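# Hang the picture frame level on the screw

## Task

Get the picture frame hanging level on the screw with nothing else holding it. It must rest on the screw's shank, not its head, at the point where it balances. The display board is free-standing and must still be standing by itself when the scene ends.

## Robot and tools

Robot: two arms, left_arm and right_arm, each with a two-finger gripper. Every pose is in one scene frame. Its origin is at table-top height, halfway between the nominal arm bases. +x points out over the table, +z points up, and left_arm sits on the +y side. Arm names do not correspond to image sides. The true bases are offset from nominal, and only a BASES line gives their calibrated spots. Reported hand positions and orientations may be off by a few centimetres, more at long reach. Fingers extend along the gripper's +z axis and close along its y axis. end_effector_position is the point between the pads, roughly 5 mm short of the fingertips.

Row format, used by every motion tool: one flat list of 16 numbers covering both arms, even when only one arm moves. The first 8 are left_arm: x, y, z in metres, then qw, qx, qy, qz (w first), then opening. The next 8 are right_arm in the same order. Position and quaternion are an absolute target pose in the scene frame, not an offset. Opening is a scaled command from -1 (closed) to +1 (fully open, 0.070 m), and it is also absolute. To hold an arm still, resend its last reported pose together with the opening you want. To keep an orientation unchanged, repeat the same target quaternion instead of copying a reading that may have drifted.

execute_actions takes {actions, cameras}, and actions holds at most one item. An empty list is a LOOK: it returns the state and pictures. An ACT is {rows: up to 15 rows, steps: up to 15}. Each step is 1/30 s, the default is 15 steps, the final row repeats if rows run short, and an ACT needs at least 5 steps. A target more than 0.6 m from the arm's last reported position along any gripper axis gets the call refused, and nothing is sent. A WAIT is {steps: up to 300}, counted from the previous result, and your reply time counts toward it. Results are taken 5 steps before the action finishes, and those leftover steps run before the next command. Pictures come only with an empty list or when cameras requests them.

move takes target (one row, or a list of up to 15 rows), speed in m/s (0.002 to 2.2, default 0.25, rotation capped at twice that in rad/s, one value overall or one per target), blend in metres (corner rounding for lists, default 0), blocking, and cameras (all cameras if omitted). There is no 0.6 m limit. Each gripper moves in a straight line and both arms finish together. A move lasts at least 0.5 s and is cut off after 10 s. Paths do not avoid obstacles or the other arm. Grippers trail their paths and overshoot more at higher speed or with a near-straight arm. Routing a path close to an arm's own base can flip its shoulder posture, so go around the base. Changed openings in the first target are sent immediately. Later changed openings are sent on arrival, once everything is at rest, and the arms pause meanwhile. The result carries a move: line with the outcome: done (within 3 mm and 2 degrees), off_target, moving, held, or fault. It may also show limits=paced (pose clipped) or limits=held (steps withheld). Neither done nor off_target tells you anything about contact.

wait {seconds 0–10, cameras} lets time pass and ends early when a running move finishes. stop brakes a running move and needs stopping distance; fingers keep moving. zoom_image {camera, region [x0,y0,x1,y1] px, max 504×504} enlarges part of the newest picture from cam_head_left, cam_head_right, cam_left_wrist or cam_right_wrist (each 896x504). finished_scene {scene} ends the scene for good and grades it with the robot no longer helping.

Control details: orientation commands are clipped to within 32 degrees of the measured orientation at each step. The IK favours position over orientation. Elbows stop just short of straight. Joints move at most 3 rad/s and take 0.6 s to reach that speed. With a wrist near the waist axis, a small motion can swing the whole arm.

Gripping: grip_measured uses the same scale as opening. The last Joint positions value is the opening in metres. To hold something, command about 0.05 below the grip_measured value at first contact for full force, or less margin for a lighter hold. Parts under 2 mm wide get reduced force. Each pad delivers about 20 N, and a fast close can hit harder. Going from fully open to closed takes about 1 s or more.

Things to avoid: dropping or tossing the frame, releasing it while it is still moving, hitting things fast, pressing far past the point of contact, and knocking over the loose display board or pushing anything off the table, which fails the task. The clearance check blocks most arm-to-arm approaches but not fingers, and a hard collision or squeeze between the arms can end the scene. Contact torque at a joint's limit causes a TORQUE FAULT: waist, shoulder and elbow at 21.6 N m, and the three wrist joints at 7.52 N m, though the wrist motors only supply about 4 N m. That arm then stops for 10 s. Motors heat up from holding loads, staying stretched out, or pushing toward poses they cannot reach. MOTOR HOT appears at 65 °C. At 80 °C the arm goes limp for 30–60 s. Loose objects may get brief outside pushes.

Joint torques are listed in Joint positions order and include gravity. They are noisy and offset, and positive means toward larger angles. Camera calibration lines give K and T_world_to_cam (world to camera) for projecting scene points into images. Fixed cameras may be shifted by a few degrees and millimetres. Wrist camera poses come from joint readings and may lag during motion.

Each tool is called by a JSON object that holds its "api" and its "payload".

## Session

{"api": "execute_actions", "payload": {"actions": [], "cameras": ["all"]}}

Scene clock: 0.00 s of 4500.00 s.
left_arm: end_effector_position=(+0.3510, +0.5999, +0.2155) grip_measured=+0.59 end_effector_quat_wxyz=(+0.247, -0.380, +0.744, +0.491) | right_arm: end_effector_position=(+0.3748, -0.3621, +0.2306) grip_measured=+0.98 end_effector_quat_wxyz=(+0.266, -0.127, +0.954, +0.046)
Joint positions: left_arm=[0.435 2.012 -1.399 1.391 1.016 -1.325 0.056] | right_arm=[-0.326 1.505 -1.187 0.405 0.93 -0.792 0.069]
Joint torques (N m): no reading
Motor temperatures (°C): left_arm=[31 31 32 33 36 30] | right_arm=[30 30 33 35 39 32]
Hand target: left_arm +0.3510, +0.5999, +0.2155; +0.247, -0.380, +0.744, +0.491 | right_arm +0.3748, -0.3621, +0.2306; +0.266, -0.127, +0.954, +0.046

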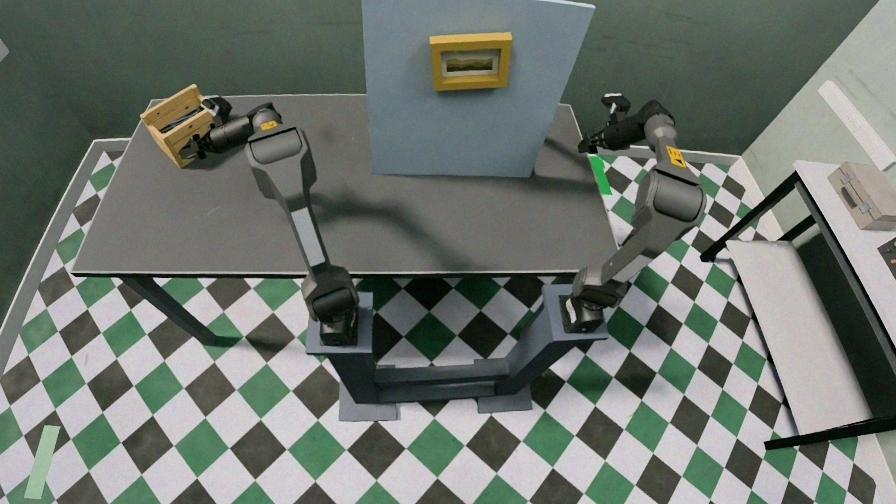

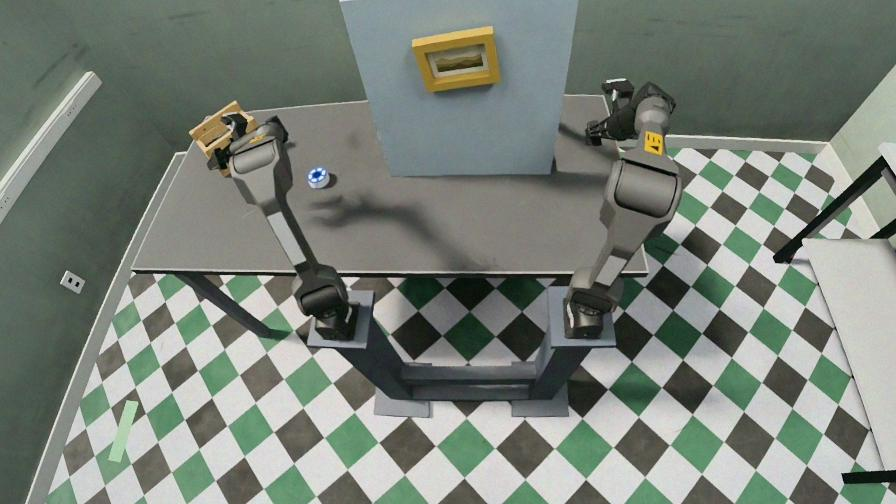

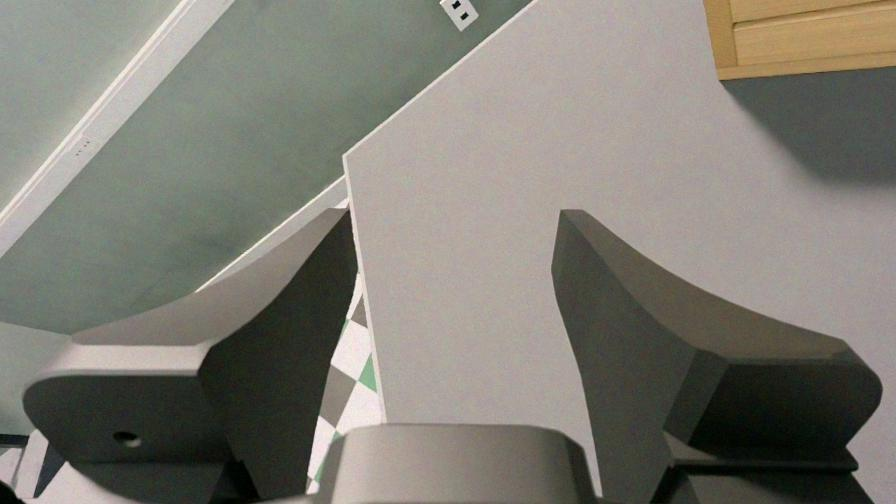

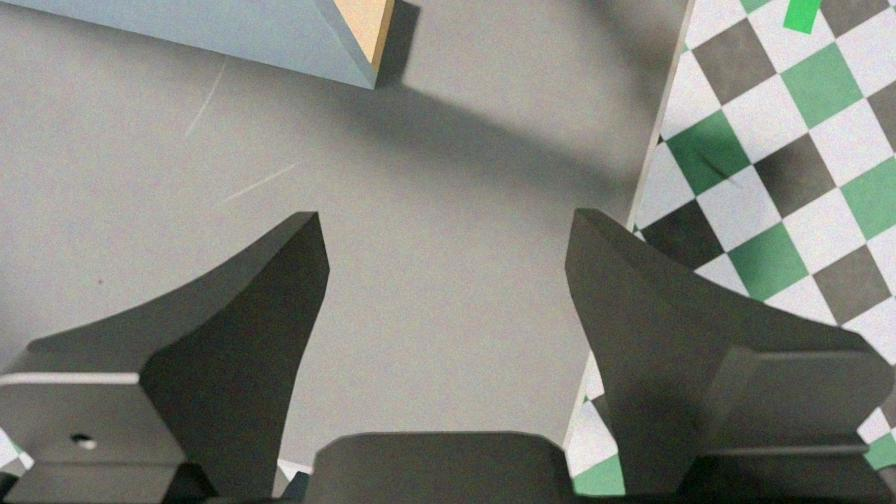

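{"api": "zoom_image", "payload": {"camera": "cam_head_left", "region": [350, 0, 610, 190]}}

{"api": "zoom_image", "payload": {"camera": "cam_head_right", "region": [390, 10, 520, 110]}}

{"api": "zoom_image", "payload": {"camera": "cam_head_left", "region": [410, 10, 540, 110]}}

Scaled by 1.938 from the camera's 896x504 image, which has a finer 1280x720 frame.

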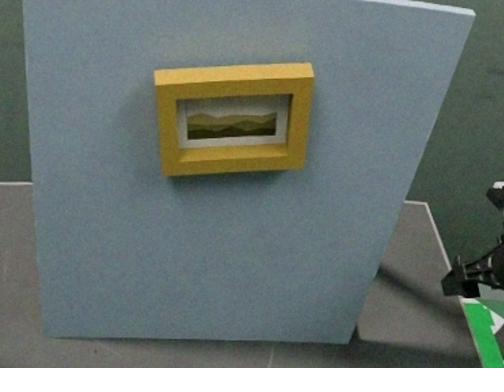

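Scaled by 3.877 from the camera's 896x504 image, which has a finer 1280x720 frame.

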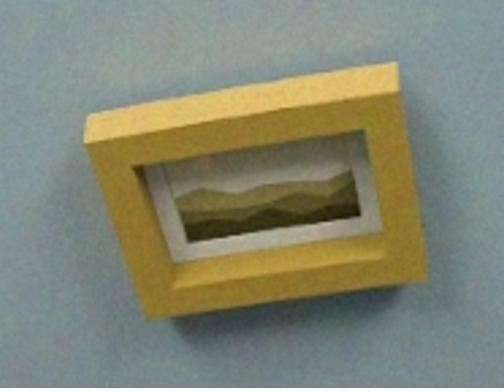

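Scaled by 3.877 from the camera's 896x504 image, which has a finer 1280x720 frame.

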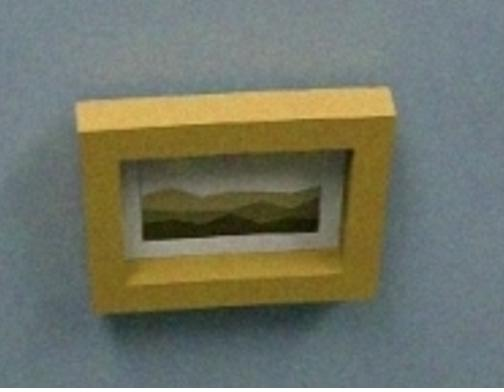

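{"api": "move", "payload": {"target": [0.351,0.5999,0.2155,0.247,-0.380,0.744,0.491,0.59,0.40,-0.26,0.40,0.183,0.183,0.683,0.683,1.0], "speed": 0.5}}

Scene clock: 14.47 s of 4500.00 s.
left_arm: end_effector_position=(+0.3508, +0.6000, +0.2155) grip_measured=+0.59 end_effector_quat_wxyz=(+0.247, -0.380, +0.744, +0.491) | right_arm: end_effector_position=(+0.4001, -0.2595, +0.4000) grip_measured=+0.98 end_effector_quat_wxyz=(+0.267, +0.280, +0.675, +0.628)
Joint positions: left_arm=[0.435 2.013 -1.399 1.391 1.018 -1.325 0.056] | right_arm=[-0.423 1.459 -1.12 1.59 1.216 -0.253 0.069]
Joint torques (N m): left_arm=[-0.72 -7.94 -3.25 0.51 0.56 -0.13] | right_arm=[-0.1 -5.18 -3.78 0.89 0.25 0]
Motor temperatures (°C): left_arm=[31 32 33 33 36 30] | right_arm=[30 31 34 35 39 32]
Hand target: left_arm +0.3510, +0.5999, +0.2155; +0.247, -0.380, +0.744, +0.491 | right_arm +0.4002, -0.2596, +0.4000; +0.267, +0.280, +0.675, +0.628
Off the commanded pose: left_arm 0.000 m, 0 deg | right_arm 0.000 m, 16 deg.
joint sent to its limit (right arm) — joint 5 (wrist pitch), upper limit.
Kept back: nothing.
move: off_target (right_arm)
camera_calibration:
cam_left_wrist: T_world_to_cam=[[0.800807, -0.211152, -0.560466, -0.0299846], [-0.482053, -0.782585, -0.393935, 0.724154], [-0.355432, 0.585641, -0.728487, 0.0520217], [0, 0, 0, 1]] pos_world=[0.391583, 0.529915, 0.306362]
cam_right_wrist: T_world_to_cam=[[-0.076806, -0.0345846, -0.996446, 0.42096], [-0.987494, 0.140646, 0.0712344, 0.396798], [0.137682, 0.989456, -0.0449545, 0.338044], [0, 0, 0, 1]] pos_world=[0.377625, -0.375729, 0.406395]

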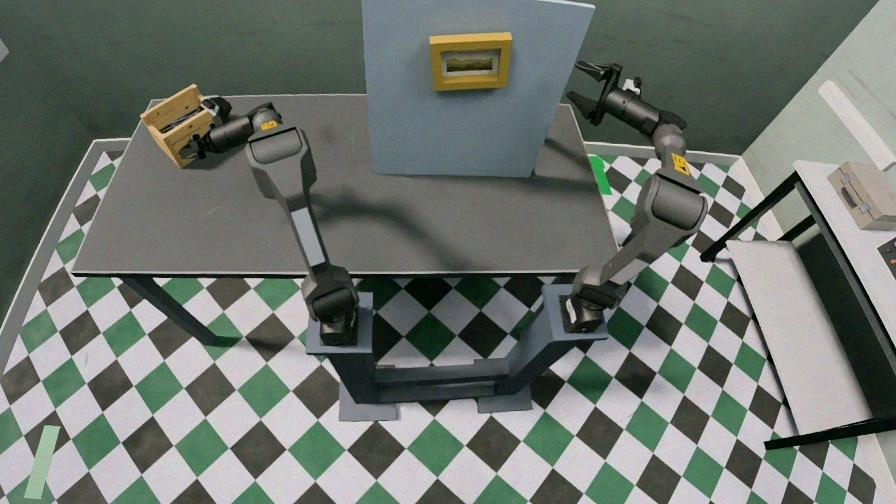

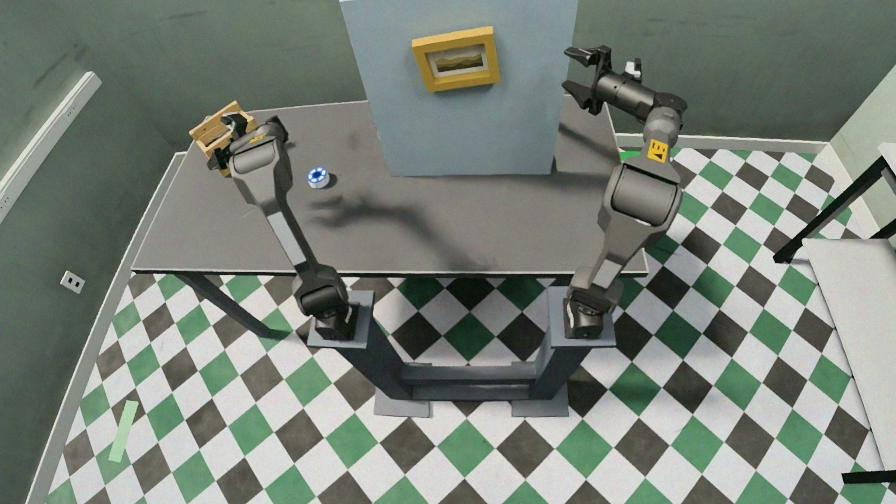

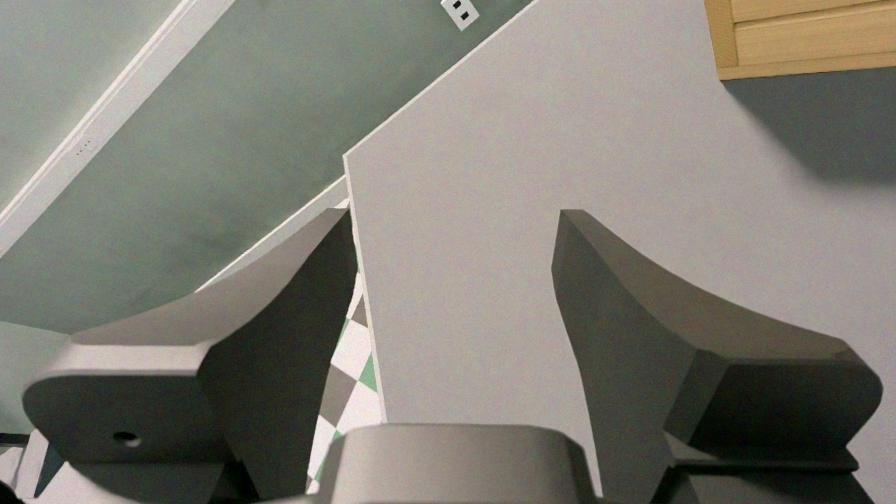

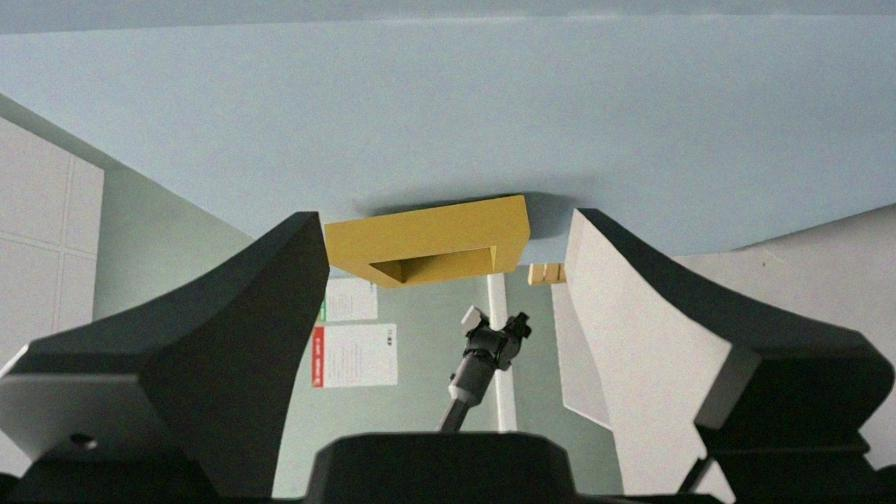

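{"api": "zoom_image", "payload": {"camera": "cam_right_wrist", "region": [310, 160, 560, 300]}}

Scaled by 2.016 from the camera's 896x504 image, which has a finer 1280x720 frame.

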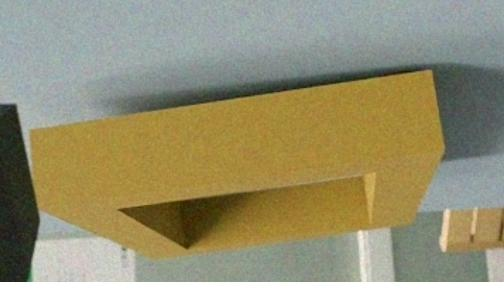

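{"api": "move", "payload": {"target": [[0.351,0.5999,0.2155,0.247,-0.380,0.744,0.491,0.59,0.33,-0.19,0.49,0.2588,0,0.9659,0,1.0],[0.351,0.5999,0.2155,0.247,-0.380,0.744,0.491,0.59,0.415,-0.045,0.505,0.2588,0,0.9659,0,1.0]], "speed": 0.6, "blend": [0.05,0], "cameras": ["cam_right_wrist","cam_head_left","cam_head_right"]}}

{"api": "zoom_image", "payload": {"camera": "cam_right_wrist", "region": [260, 150, 640, 330]}}

Scene clock: 19.90 s of 4500.00 s.
left_arm: end_effector_position=(+0.3508, +0.6000, +0.2155) grip_measured=+0.59 end_effector_quat_wxyz=(+0.247, -0.380, +0.744, +0.491) | right_arm: end_effector_position=(+0.4152, -0.0455, +0.5051) grip_measured=+0.98 end_effector_quat_wxyz=(+0.498, -0.038, +0.855, +0.144)
Joint positions: left_arm=[0.435 2.013 -1.399 1.391 1.018 -1.325 0.056] | right_arm=[0.758 1.83 -2.415 -0.385 1.215 0.574 0.069]
Joint torques (N m): left_arm=[-0.75 -7.67 -3.19 0.58 0.41 -0.08] | right_arm=[0.67 -7.8 -2.89 -0.41 -0.2 0.25]
Motor temperatures (°C): left_arm=[31 32 33 33 36 30] | right_arm=[30 31 34 35 39 32]
Hand target: left_arm +0.3510, +0.5999, +0.2155; +0.247, -0.380, +0.744, +0.491 | right_arm +0.4149, -0.0452, +0.5045; +0.497, -0.039, +0.855, +0.144
Off the commanded pose: left_arm 0.000 m, 0 deg | right_arm 0.001 m, 35 deg; orientation clipped.
joint sent to its limit (right arm) — joint 5 (wrist pitch), upper limit.
Kept back: nothing.
move: off_target (right_arm); limits=paced
camera_calibration:
cam_right_wrist: T_world_to_cam=[[0.180492, -0.954881, -0.235851, 0.00133762], [-0.916952, -0.0766055, -0.391574, 0.568731], [0.355839, 0.28694, -0.889407, 0.432841], [0, 0, 0, 1]] pos_world=[0.367237, -0.0793542, 0.607987]
Images, in order (width x height): cam_head_left 896x504, cam_head_right 896x504, cam_right_wrist 896x504.

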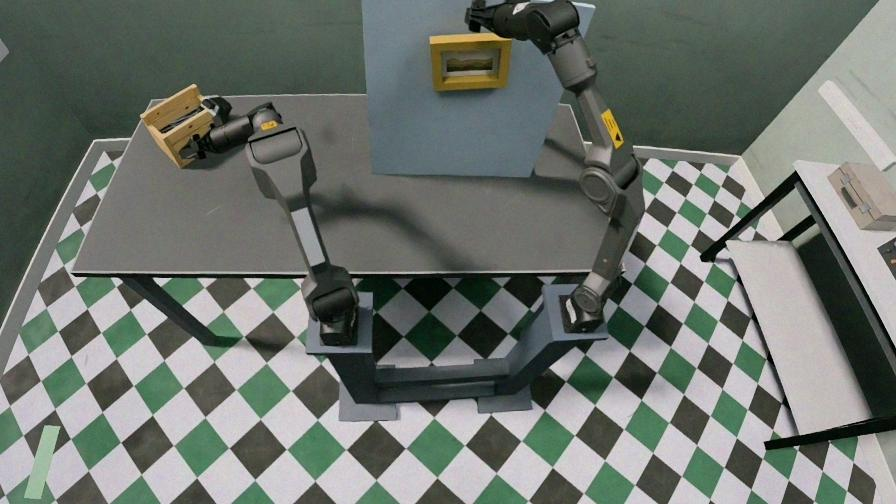

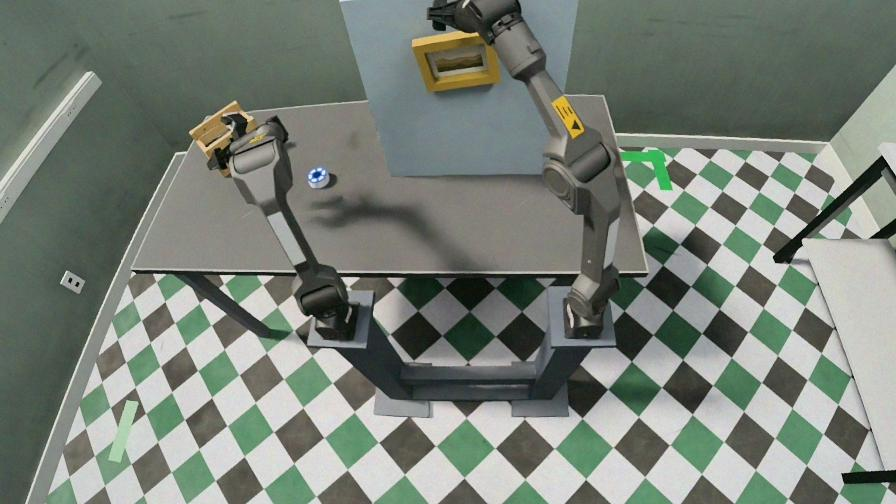

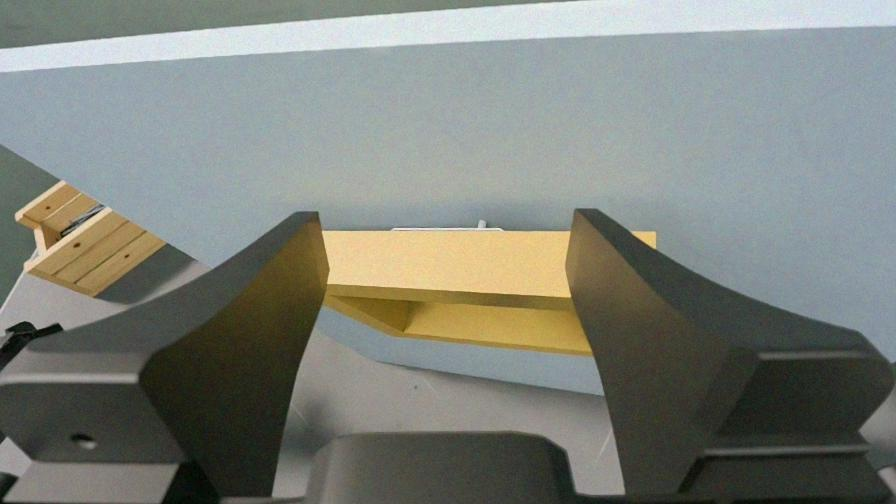

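Scaled by 1.326 from the camera's 896x504 image, which has a finer 1280x720 frame.

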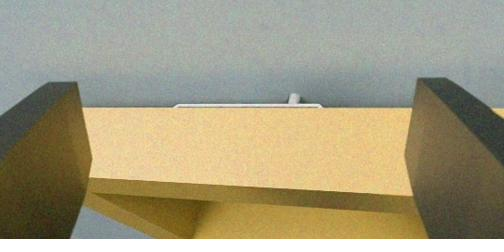

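{"api": "zoom_image", "payload": {"camera": "cam_right_wrist", "region": [370, 200, 530, 270]}}

Scaled by 3.150 from the camera's 896x504 image, which has a finer 1280x720 frame.

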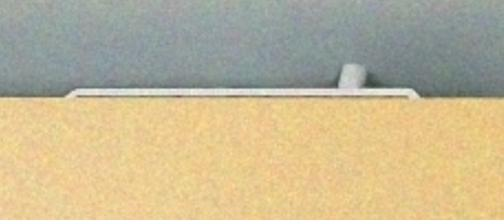

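{"api": "move", "payload": {"target": [[0.351,0.5999,0.2155,0.247,-0.380,0.744,0.491,0.59,0.335,-0.07,0.43,0.4960,0.3874,0.5776,0.5199,1.0],[0.351,0.5999,0.2155,0.247,-0.380,0.744,0.491,0.59,0.355,-0.052,0.335,0.4960,0.3874,0.5776,0.5199,1.0]], "speed": 0.6, "blend": [0.03,0], "cameras": ["cam_right_wrist","cam_head_left","cam_head_right"]}}

{"api": "zoom_image", "payload": {"camera": "cam_right_wrist", "region": [250, 50, 700, 400]}}

Scene clock: 27.93 s of 4500.00 s.
left_arm: end_effector_position=(+0.3508, +0.6000, +0.2155) grip_measured=+0.59 end_effector_quat_wxyz=(+0.247, -0.380, +0.744, +0.491) | right_arm: end_effector_position=(+0.3551, -0.0519, +0.3357) grip_measured=+0.98 end_effector_quat_wxyz=(+0.496, +0.388, +0.577, +0.520)
Joint positions: left_arm=[0.435 2.013 -1.399 1.391 1.018 -1.325 0.056] | right_arm=[1.039 1.517 -0.811 1.027 -0.989 0.628 0.069]
Joint torques (N m): left_arm=[-0.6 -7.71 -2.88 0.67 0.34 -0.07] | right_arm=[-0.17 -4.36 -3.18 -0.86 -0.52 0.18]
Motor temperatures (°C): left_arm=[31 33 33 33 36 30] | right_arm=[30 31 34 35 39 32]
Hand target: left_arm +0.3510, +0.5999, +0.2155; +0.247, -0.380, +0.744, +0.491 | right_arm +0.3550, -0.0520, +0.3350; +0.496, +0.387, +0.578, +0.520
Off the commanded pose: left_arm 0.000 m, 0 deg | right_arm 0.001 m, 0 deg.
Kept back: nothing.
move: done
camera_calibration:
cam_right_wrist: T_world_to_cam=[[0.0513598, -0.122833, -0.991098, 0.308739], [-0.762134, 0.636504, -0.11838, 0.337057], [0.645378, 0.76143, -0.0609243, -0.0508748], [0, 0, 0, 1]] pos_world=[0.273859, -0.137877, 0.342791]
Images, in order (width x height): cam_head_left 896x504, cam_head_right 896x504, cam_right_wrist 896x504.

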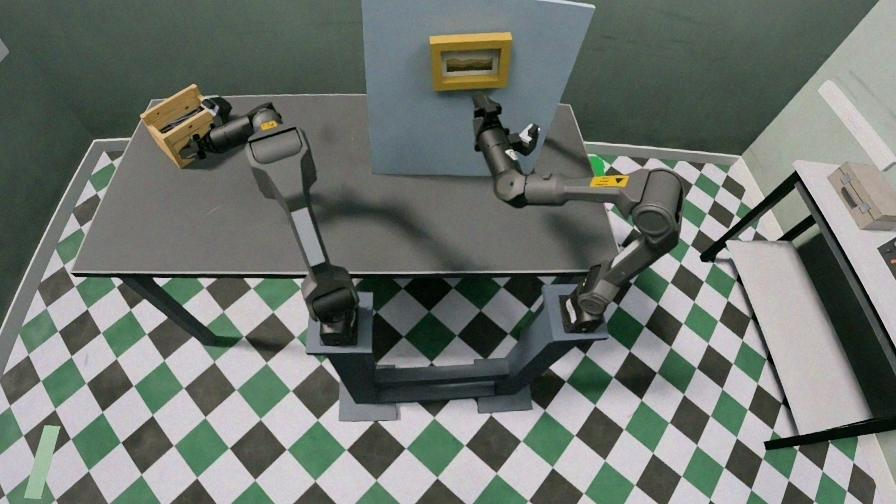

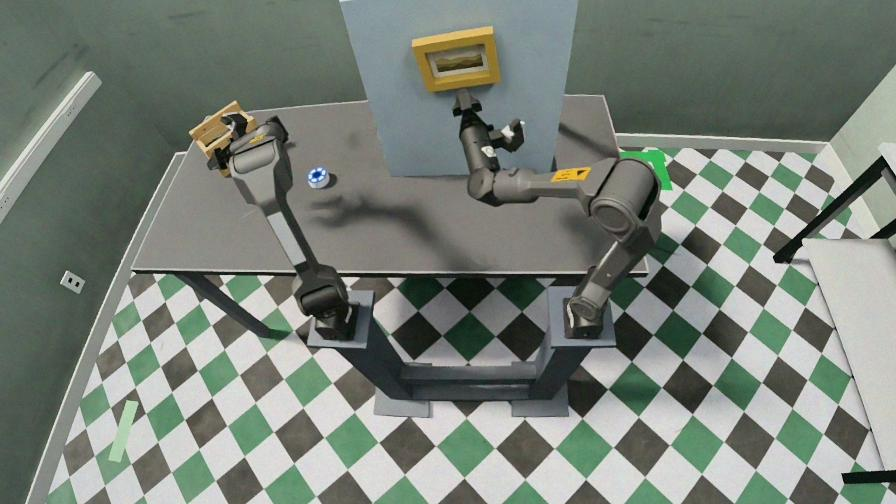

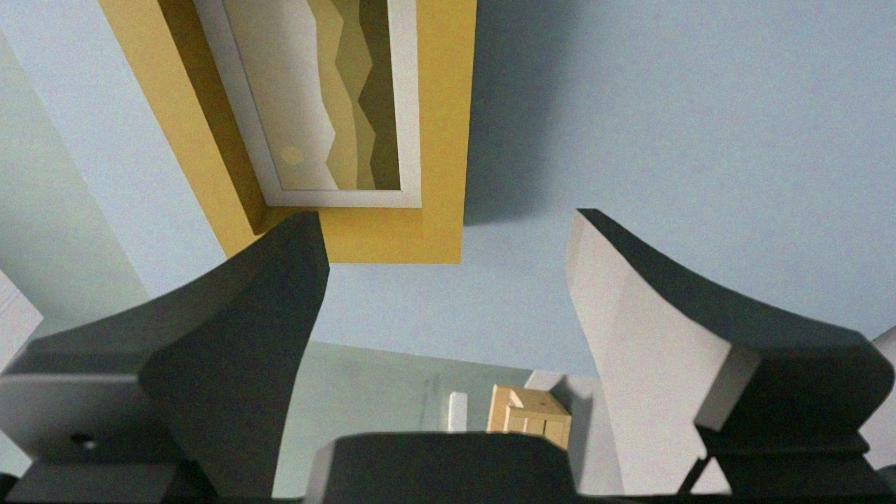

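Scaled by 1.120 from the camera's 896x504 image, which has a finer 1280x720 frame.

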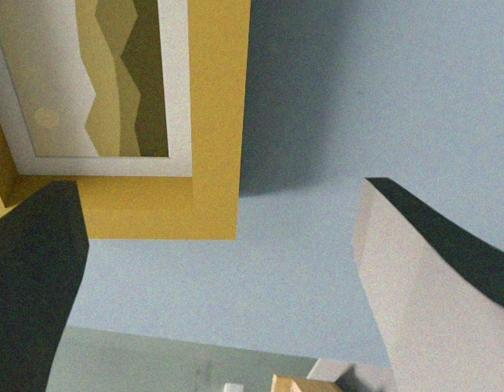

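{"api": "move", "payload": {"target": [[0.351,0.5999,0.2155,0.247,-0.380,0.744,0.491,0.59,0.422,-0.050,0.339,0.4856,0.4003,0.5637,0.5349,1.0],[0.351,0.5999,0.2155,0.247,-0.380,0.744,0.491,0.59,0.423,-0.050,0.339,0.4856,0.4003,0.5637,0.5349,-0.32]], "speed": 0.25, "cameras": ["cam_right_wrist","cam_head_left","cam_head_right"]}}

{"api": "zoom_image", "payload": {"camera": "cam_right_wrist", "region": [250, 100, 650, 400]}}

Scene clock: 32.63 s of 4500.00 s.
left_arm: end_effector_position=(+0.3508, +0.6000, +0.2155) grip_measured=+0.59 end_effector_quat_wxyz=(+0.247, -0.380, +0.744, +0.491) | right_arm: end_effector_position=(+0.4232, -0.0501, +0.3388) grip_measured=-0.32 end_effector_quat_wxyz=(+0.486, +0.401, +0.564, +0.535)
Joint positions: left_arm=[0.435 2.013 -1.399 1.391 1.018 -1.325 0.056] | right_arm=[0.838 1.657 -0.984 0.852 -0.846 0.773 0.024]
Joint torques (N m): left_arm=[-0.51 -7.81 -2.83 0.75 0.31 -0.02] | right_arm=[0.67 -7 -3.35 -0.58 -0.69 -0.21]
Motor temperatures (°C): left_arm=[31 33 33 33 36 30] | right_arm=[30 31 34 35 39 32]
Hand target: left_arm +0.3510, +0.5999, +0.2155; +0.247, -0.380, +0.744, +0.491 | right_arm +0.4230, -0.0500, +0.3390; +0.486, +0.400, +0.564, +0.535
Off the commanded pose: left_arm 0.000 m, 0 deg | right_arm 0.000 m, 0 deg.
Kept back: nothing.
move: done
camera_calibration:
cam_right_wrist: T_world_to_cam=[[0.0502326, -0.0714815, -0.996176, 0.313304], [-0.762197, 0.641808, -0.0844876, 0.377074], [0.645393, 0.763527, -0.0222433, -0.108914], [0, 0, 0, 1]] pos_world=[0.341959, -0.136455, 0.341541]
Images, in order (width x height): cam_head_left 896x504, cam_head_right 896x504, cam_right_wrist 896x504.

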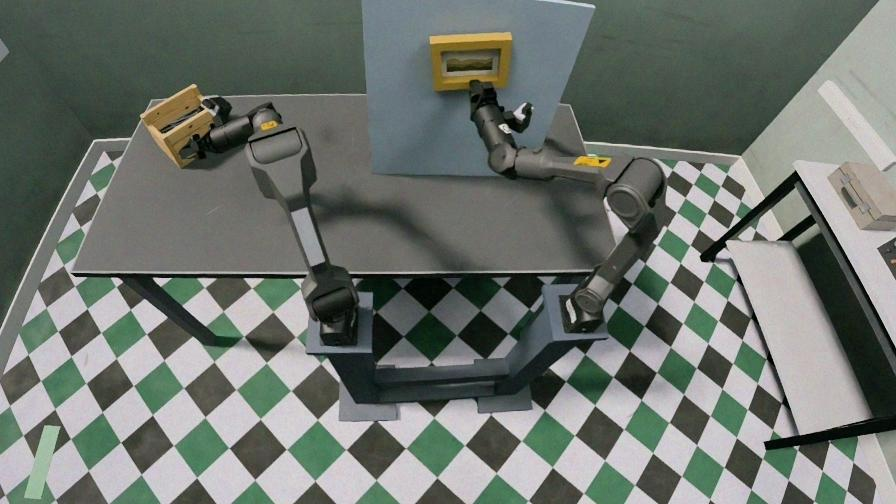

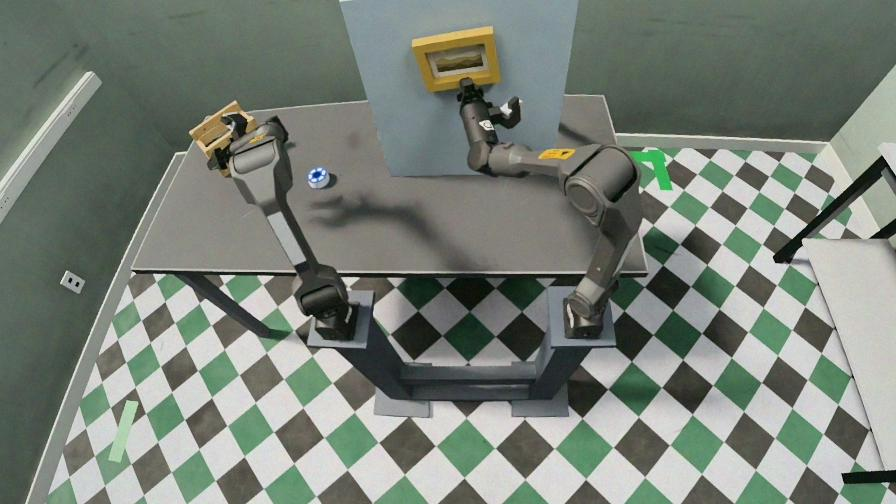

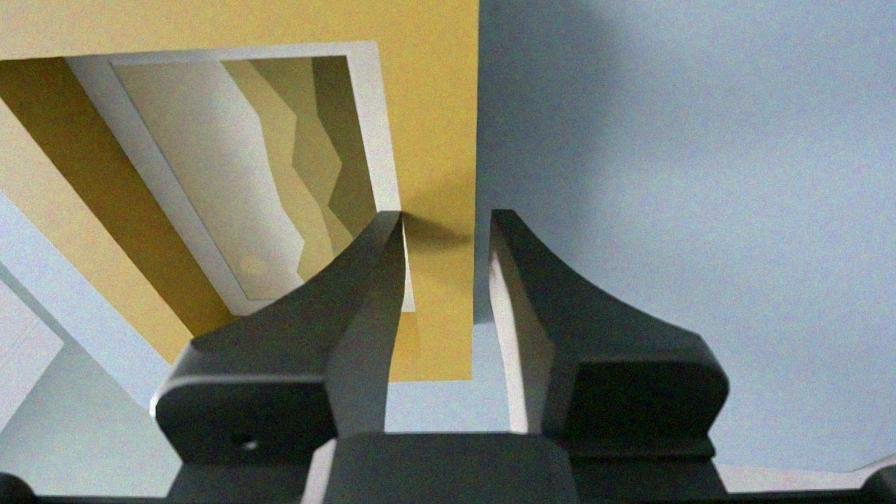

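Scaled by 1.260 from the camera's 896x504 image, which has a finer 1280x720 frame.

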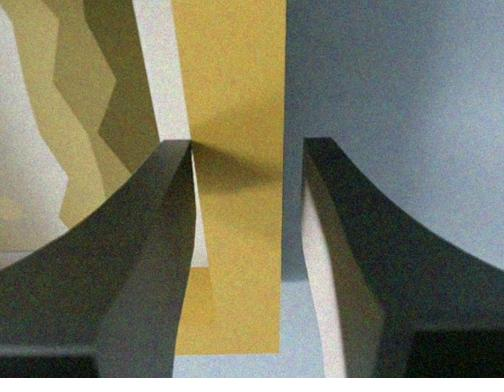

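{"api": "move", "payload": {"target": [[0.351,0.5999,0.2155,0.247,-0.380,0.744,0.491,0.59,0.423,-0.050,0.3405,0.4856,0.4003,0.5637,0.5349,-0.32],[0.351,0.5999,0.2155,0.247,-0.380,0.744,0.491,0.59,0.423,-0.050,0.3405,0.4856,0.4003,0.5637,0.5349,-0.55],[0.351,0.5999,0.2155,0.247,-0.380,0.744,0.491,0.59,0.423,-0.0355,0.3427,0.4554,0.4344,0.5236,0.5743,-0.55],[0.351,0.5999,0.2155,0.247,-0.380,0.744,0.491,0.59,0.423,-0.0432,0.3427,0.4554,0.4344,0.5236,0.5743,-0.55],[0.351,0.5999,0.2155,0.247,-0.380,0.744,0.491,0.59,0.423,-0.0432,0.3400,0.4554,0.4344,0.5236,0.5743,-0.55]], "speed": 0.07, "cameras": ["cam_right_wrist","cam_head_left","cam_head_right"]}}

{"api": "zoom_image", "payload": {"camera": "cam_head_left", "region": [410, 10, 540, 110]}}

{"api": "zoom_image", "payload": {"camera": "cam_head_right", "region": [390, 10, 520, 110]}}

Scene clock: 37.57 s of 4500.00 s.
left_arm: end_effector_position=(+0.3508, +0.6000, +0.2155) grip_measured=+0.59 end_effector_quat_wxyz=(+0.247, -0.380, +0.744, +0.491) | right_arm: end_effector_position=(+0.4228, -0.0427, +0.3414) grip_measured=-0.55 end_effector_quat_wxyz=(+0.455, +0.434, +0.523, +0.576)
Joint positions: left_arm=[0.435 2.013 -1.399 1.391 1.018 -1.325 0.056] | right_arm=[0.86 1.687 -0.999 0.844 -0.899 0.927 0.016]
Joint torques (N m): left_arm=[-0.54 -7.78 -2.77 0.74 0.21 0.04] | right_arm=[-2.7 -5.21 -3.14 -0.03 -0.75 -0.2]
Motor temperatures (°C): left_arm=[31 33 33 33 36 30] | right_arm=[30 31 34 35 39 32]
Hand target: left_arm +0.3510, +0.5999, +0.2155; +0.247, -0.380, +0.744, +0.491 | right_arm +0.4230, -0.0432, +0.3400; +0.455, +0.434, +0.524, +0.574
Off the commanded pose: left_arm 0.000 m, 0 deg | right_arm 0.002 m, 0 deg.
Kept back: nothing.
move: done
camera_calibration:
cam_right_wrist: T_world_to_cam=[[0.0535198, 0.0747621, -0.995764, 0.321203], [-0.763454, 0.645819, 0.0074544, 0.341516], [0.643641, 0.759821, 0.0916416, -0.152588], [0, 0, 0, 1]] pos_world=[0.341753, -0.128631, 0.33128]
Images, in order (width x height): cam_head_left 896x504, cam_head_right 896x504, cam_right_wrist 896x504.

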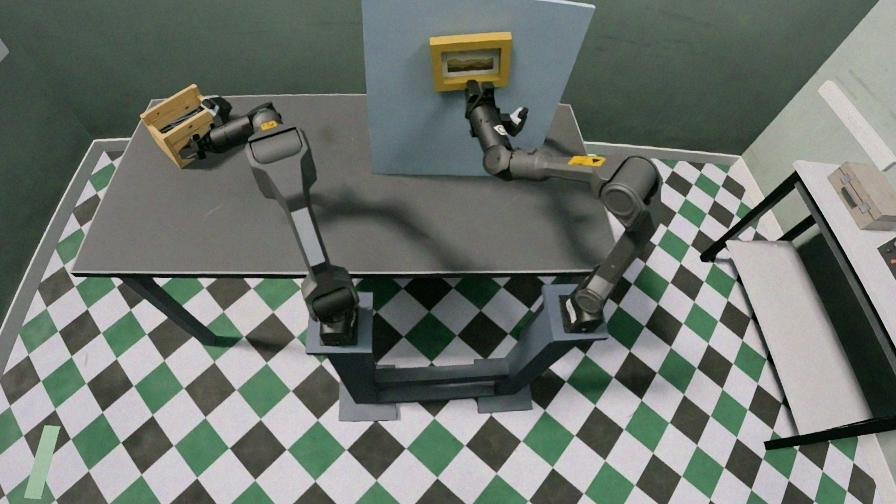

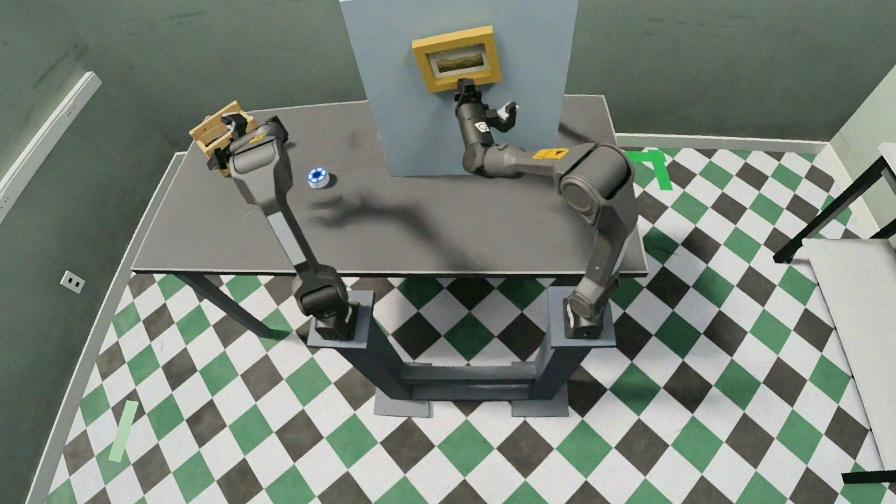

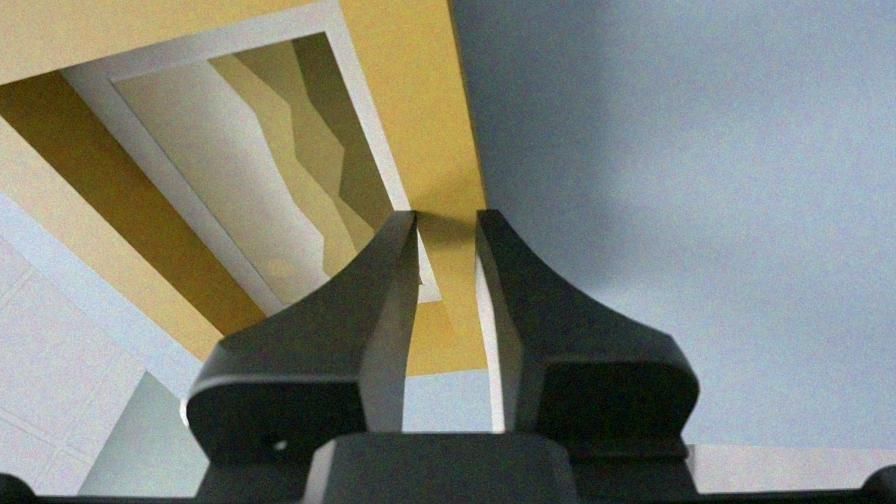

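Scaled by 3.877 from the camera's 896x504 image, which has a finer 1280x720 frame.

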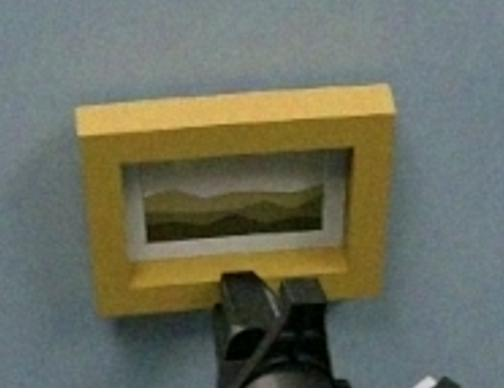

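Scaled by 3.877 from the camera's 896x504 image, which has a finer 1280x720 frame.

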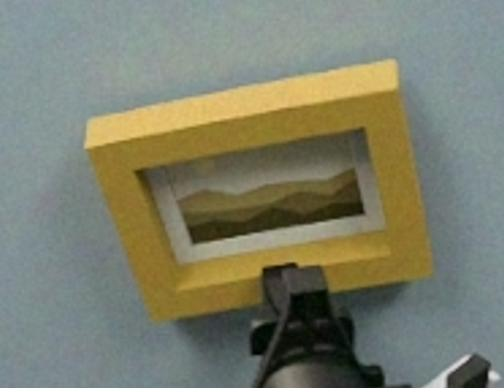

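{"api": "move", "payload": {"target": [[0.351,0.5999,0.2155,0.247,-0.380,0.744,0.491,0.59,0.4228,-0.0430,0.3412,0.4554,0.4344,0.5236,0.5743,-0.30],[0.351,0.5999,0.2155,0.247,-0.380,0.744,0.491,0.59,0.423,-0.050,0.3403,0.4902,0.3948,0.5697,0.5284,-0.30],[0.351,0.5999,0.2155,0.247,-0.380,0.744,0.491,0.59,0.423,-0.050,0.3403,0.4902,0.3948,0.5697,0.5284,-0.75]], "speed": 0.1, "cameras": ["cam_right_wrist","cam_head_left","cam_head_right"]}}

{"api": "zoom_image", "payload": {"camera": "cam_head_left", "region": [410, 10, 540, 110]}}

Scene clock: 41.00 s of 4500.00 s.
left_arm: end_effector_position=(+0.3508, +0.6000, +0.2155) grip_measured=+0.59 end_effector_quat_wxyz=(+0.247, -0.380, +0.744, +0.491) | right_arm: end_effector_position=(+0.4229, -0.0500, +0.3402) grip_measured=-0.75 end_effector_quat_wxyz=(+0.490, +0.395, +0.570, +0.528)
Joint positions: left_arm=[0.435 2.013 -1.399 1.391 1.018 -1.325 0.056] | right_arm=[0.839 1.652 -0.989 0.862 -0.835 0.738 0.009]
Joint torques (N m): left_arm=[-0.41 -7.83 -2.62 0.74 0.19 -0.02] | right_arm=[-0.96 -4.99 -3.75 -0.33 -0.46 0.2]
Motor temperatures (°C): left_arm=[31 33 33 33 36 30] | right_arm=[30 31 34 35 39 32]
Hand target: left_arm +0.3510, +0.5999, +0.2155; +0.247, -0.380, +0.744, +0.491 | right_arm +0.4230, -0.0500, +0.3403; +0.490, +0.395, +0.570, +0.528
Off the commanded pose: left_arm 0.000 m, 0 deg | right_arm 0.000 m, 0 deg.
Kept back: nothing.
move: done
camera_calibration:
cam_right_wrist: T_world_to_cam=[[0.0501601, -0.0947883, -0.994233, 0.312934], [-0.762426, 0.639392, -0.0994236, 0.381926], [0.645129, 0.763016, -0.040197, -0.102716], [0, 0, 0, 1]] pos_world=[0.341758, -0.136164, 0.344972]
Images, in order (width x height): cam_head_left 896x504, cam_head_right 896x504, cam_right_wrist 896x504.

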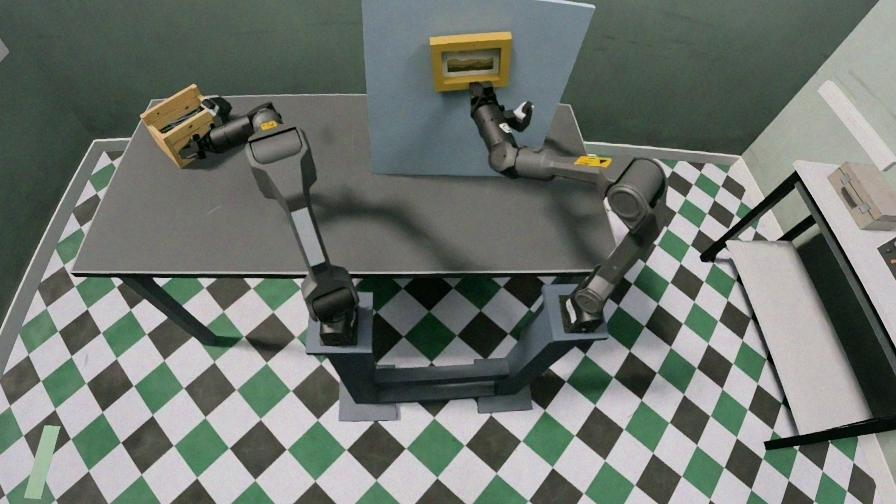

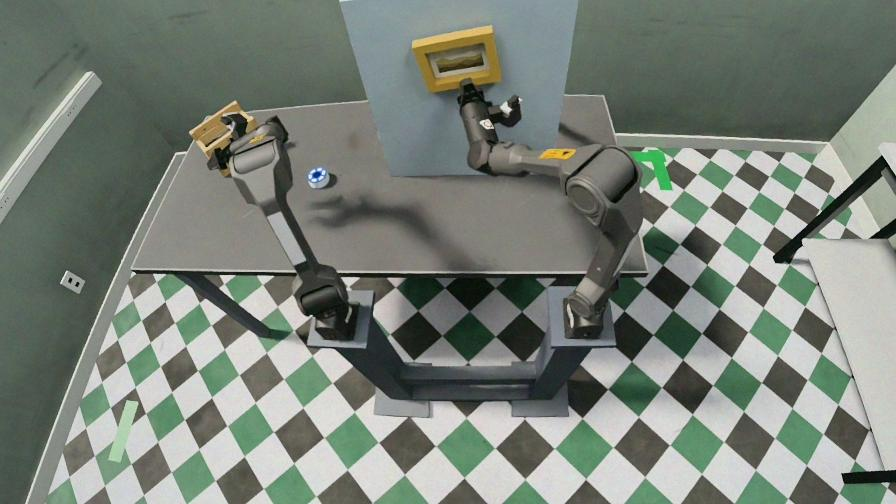

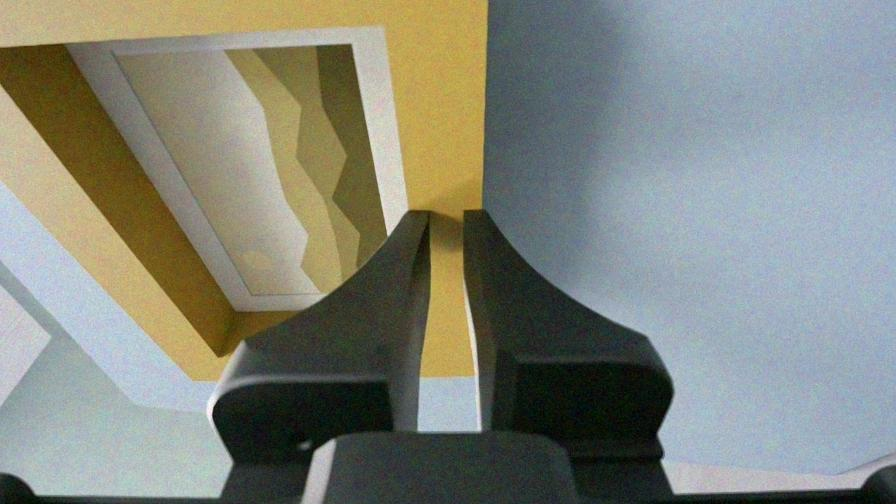

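Scaled by 3.877 from the camera's 896x504 image, which has a finer 1280x720 frame.

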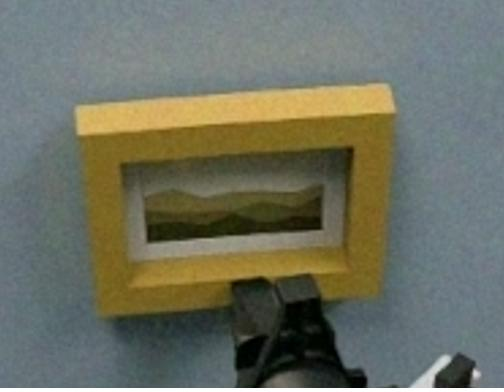

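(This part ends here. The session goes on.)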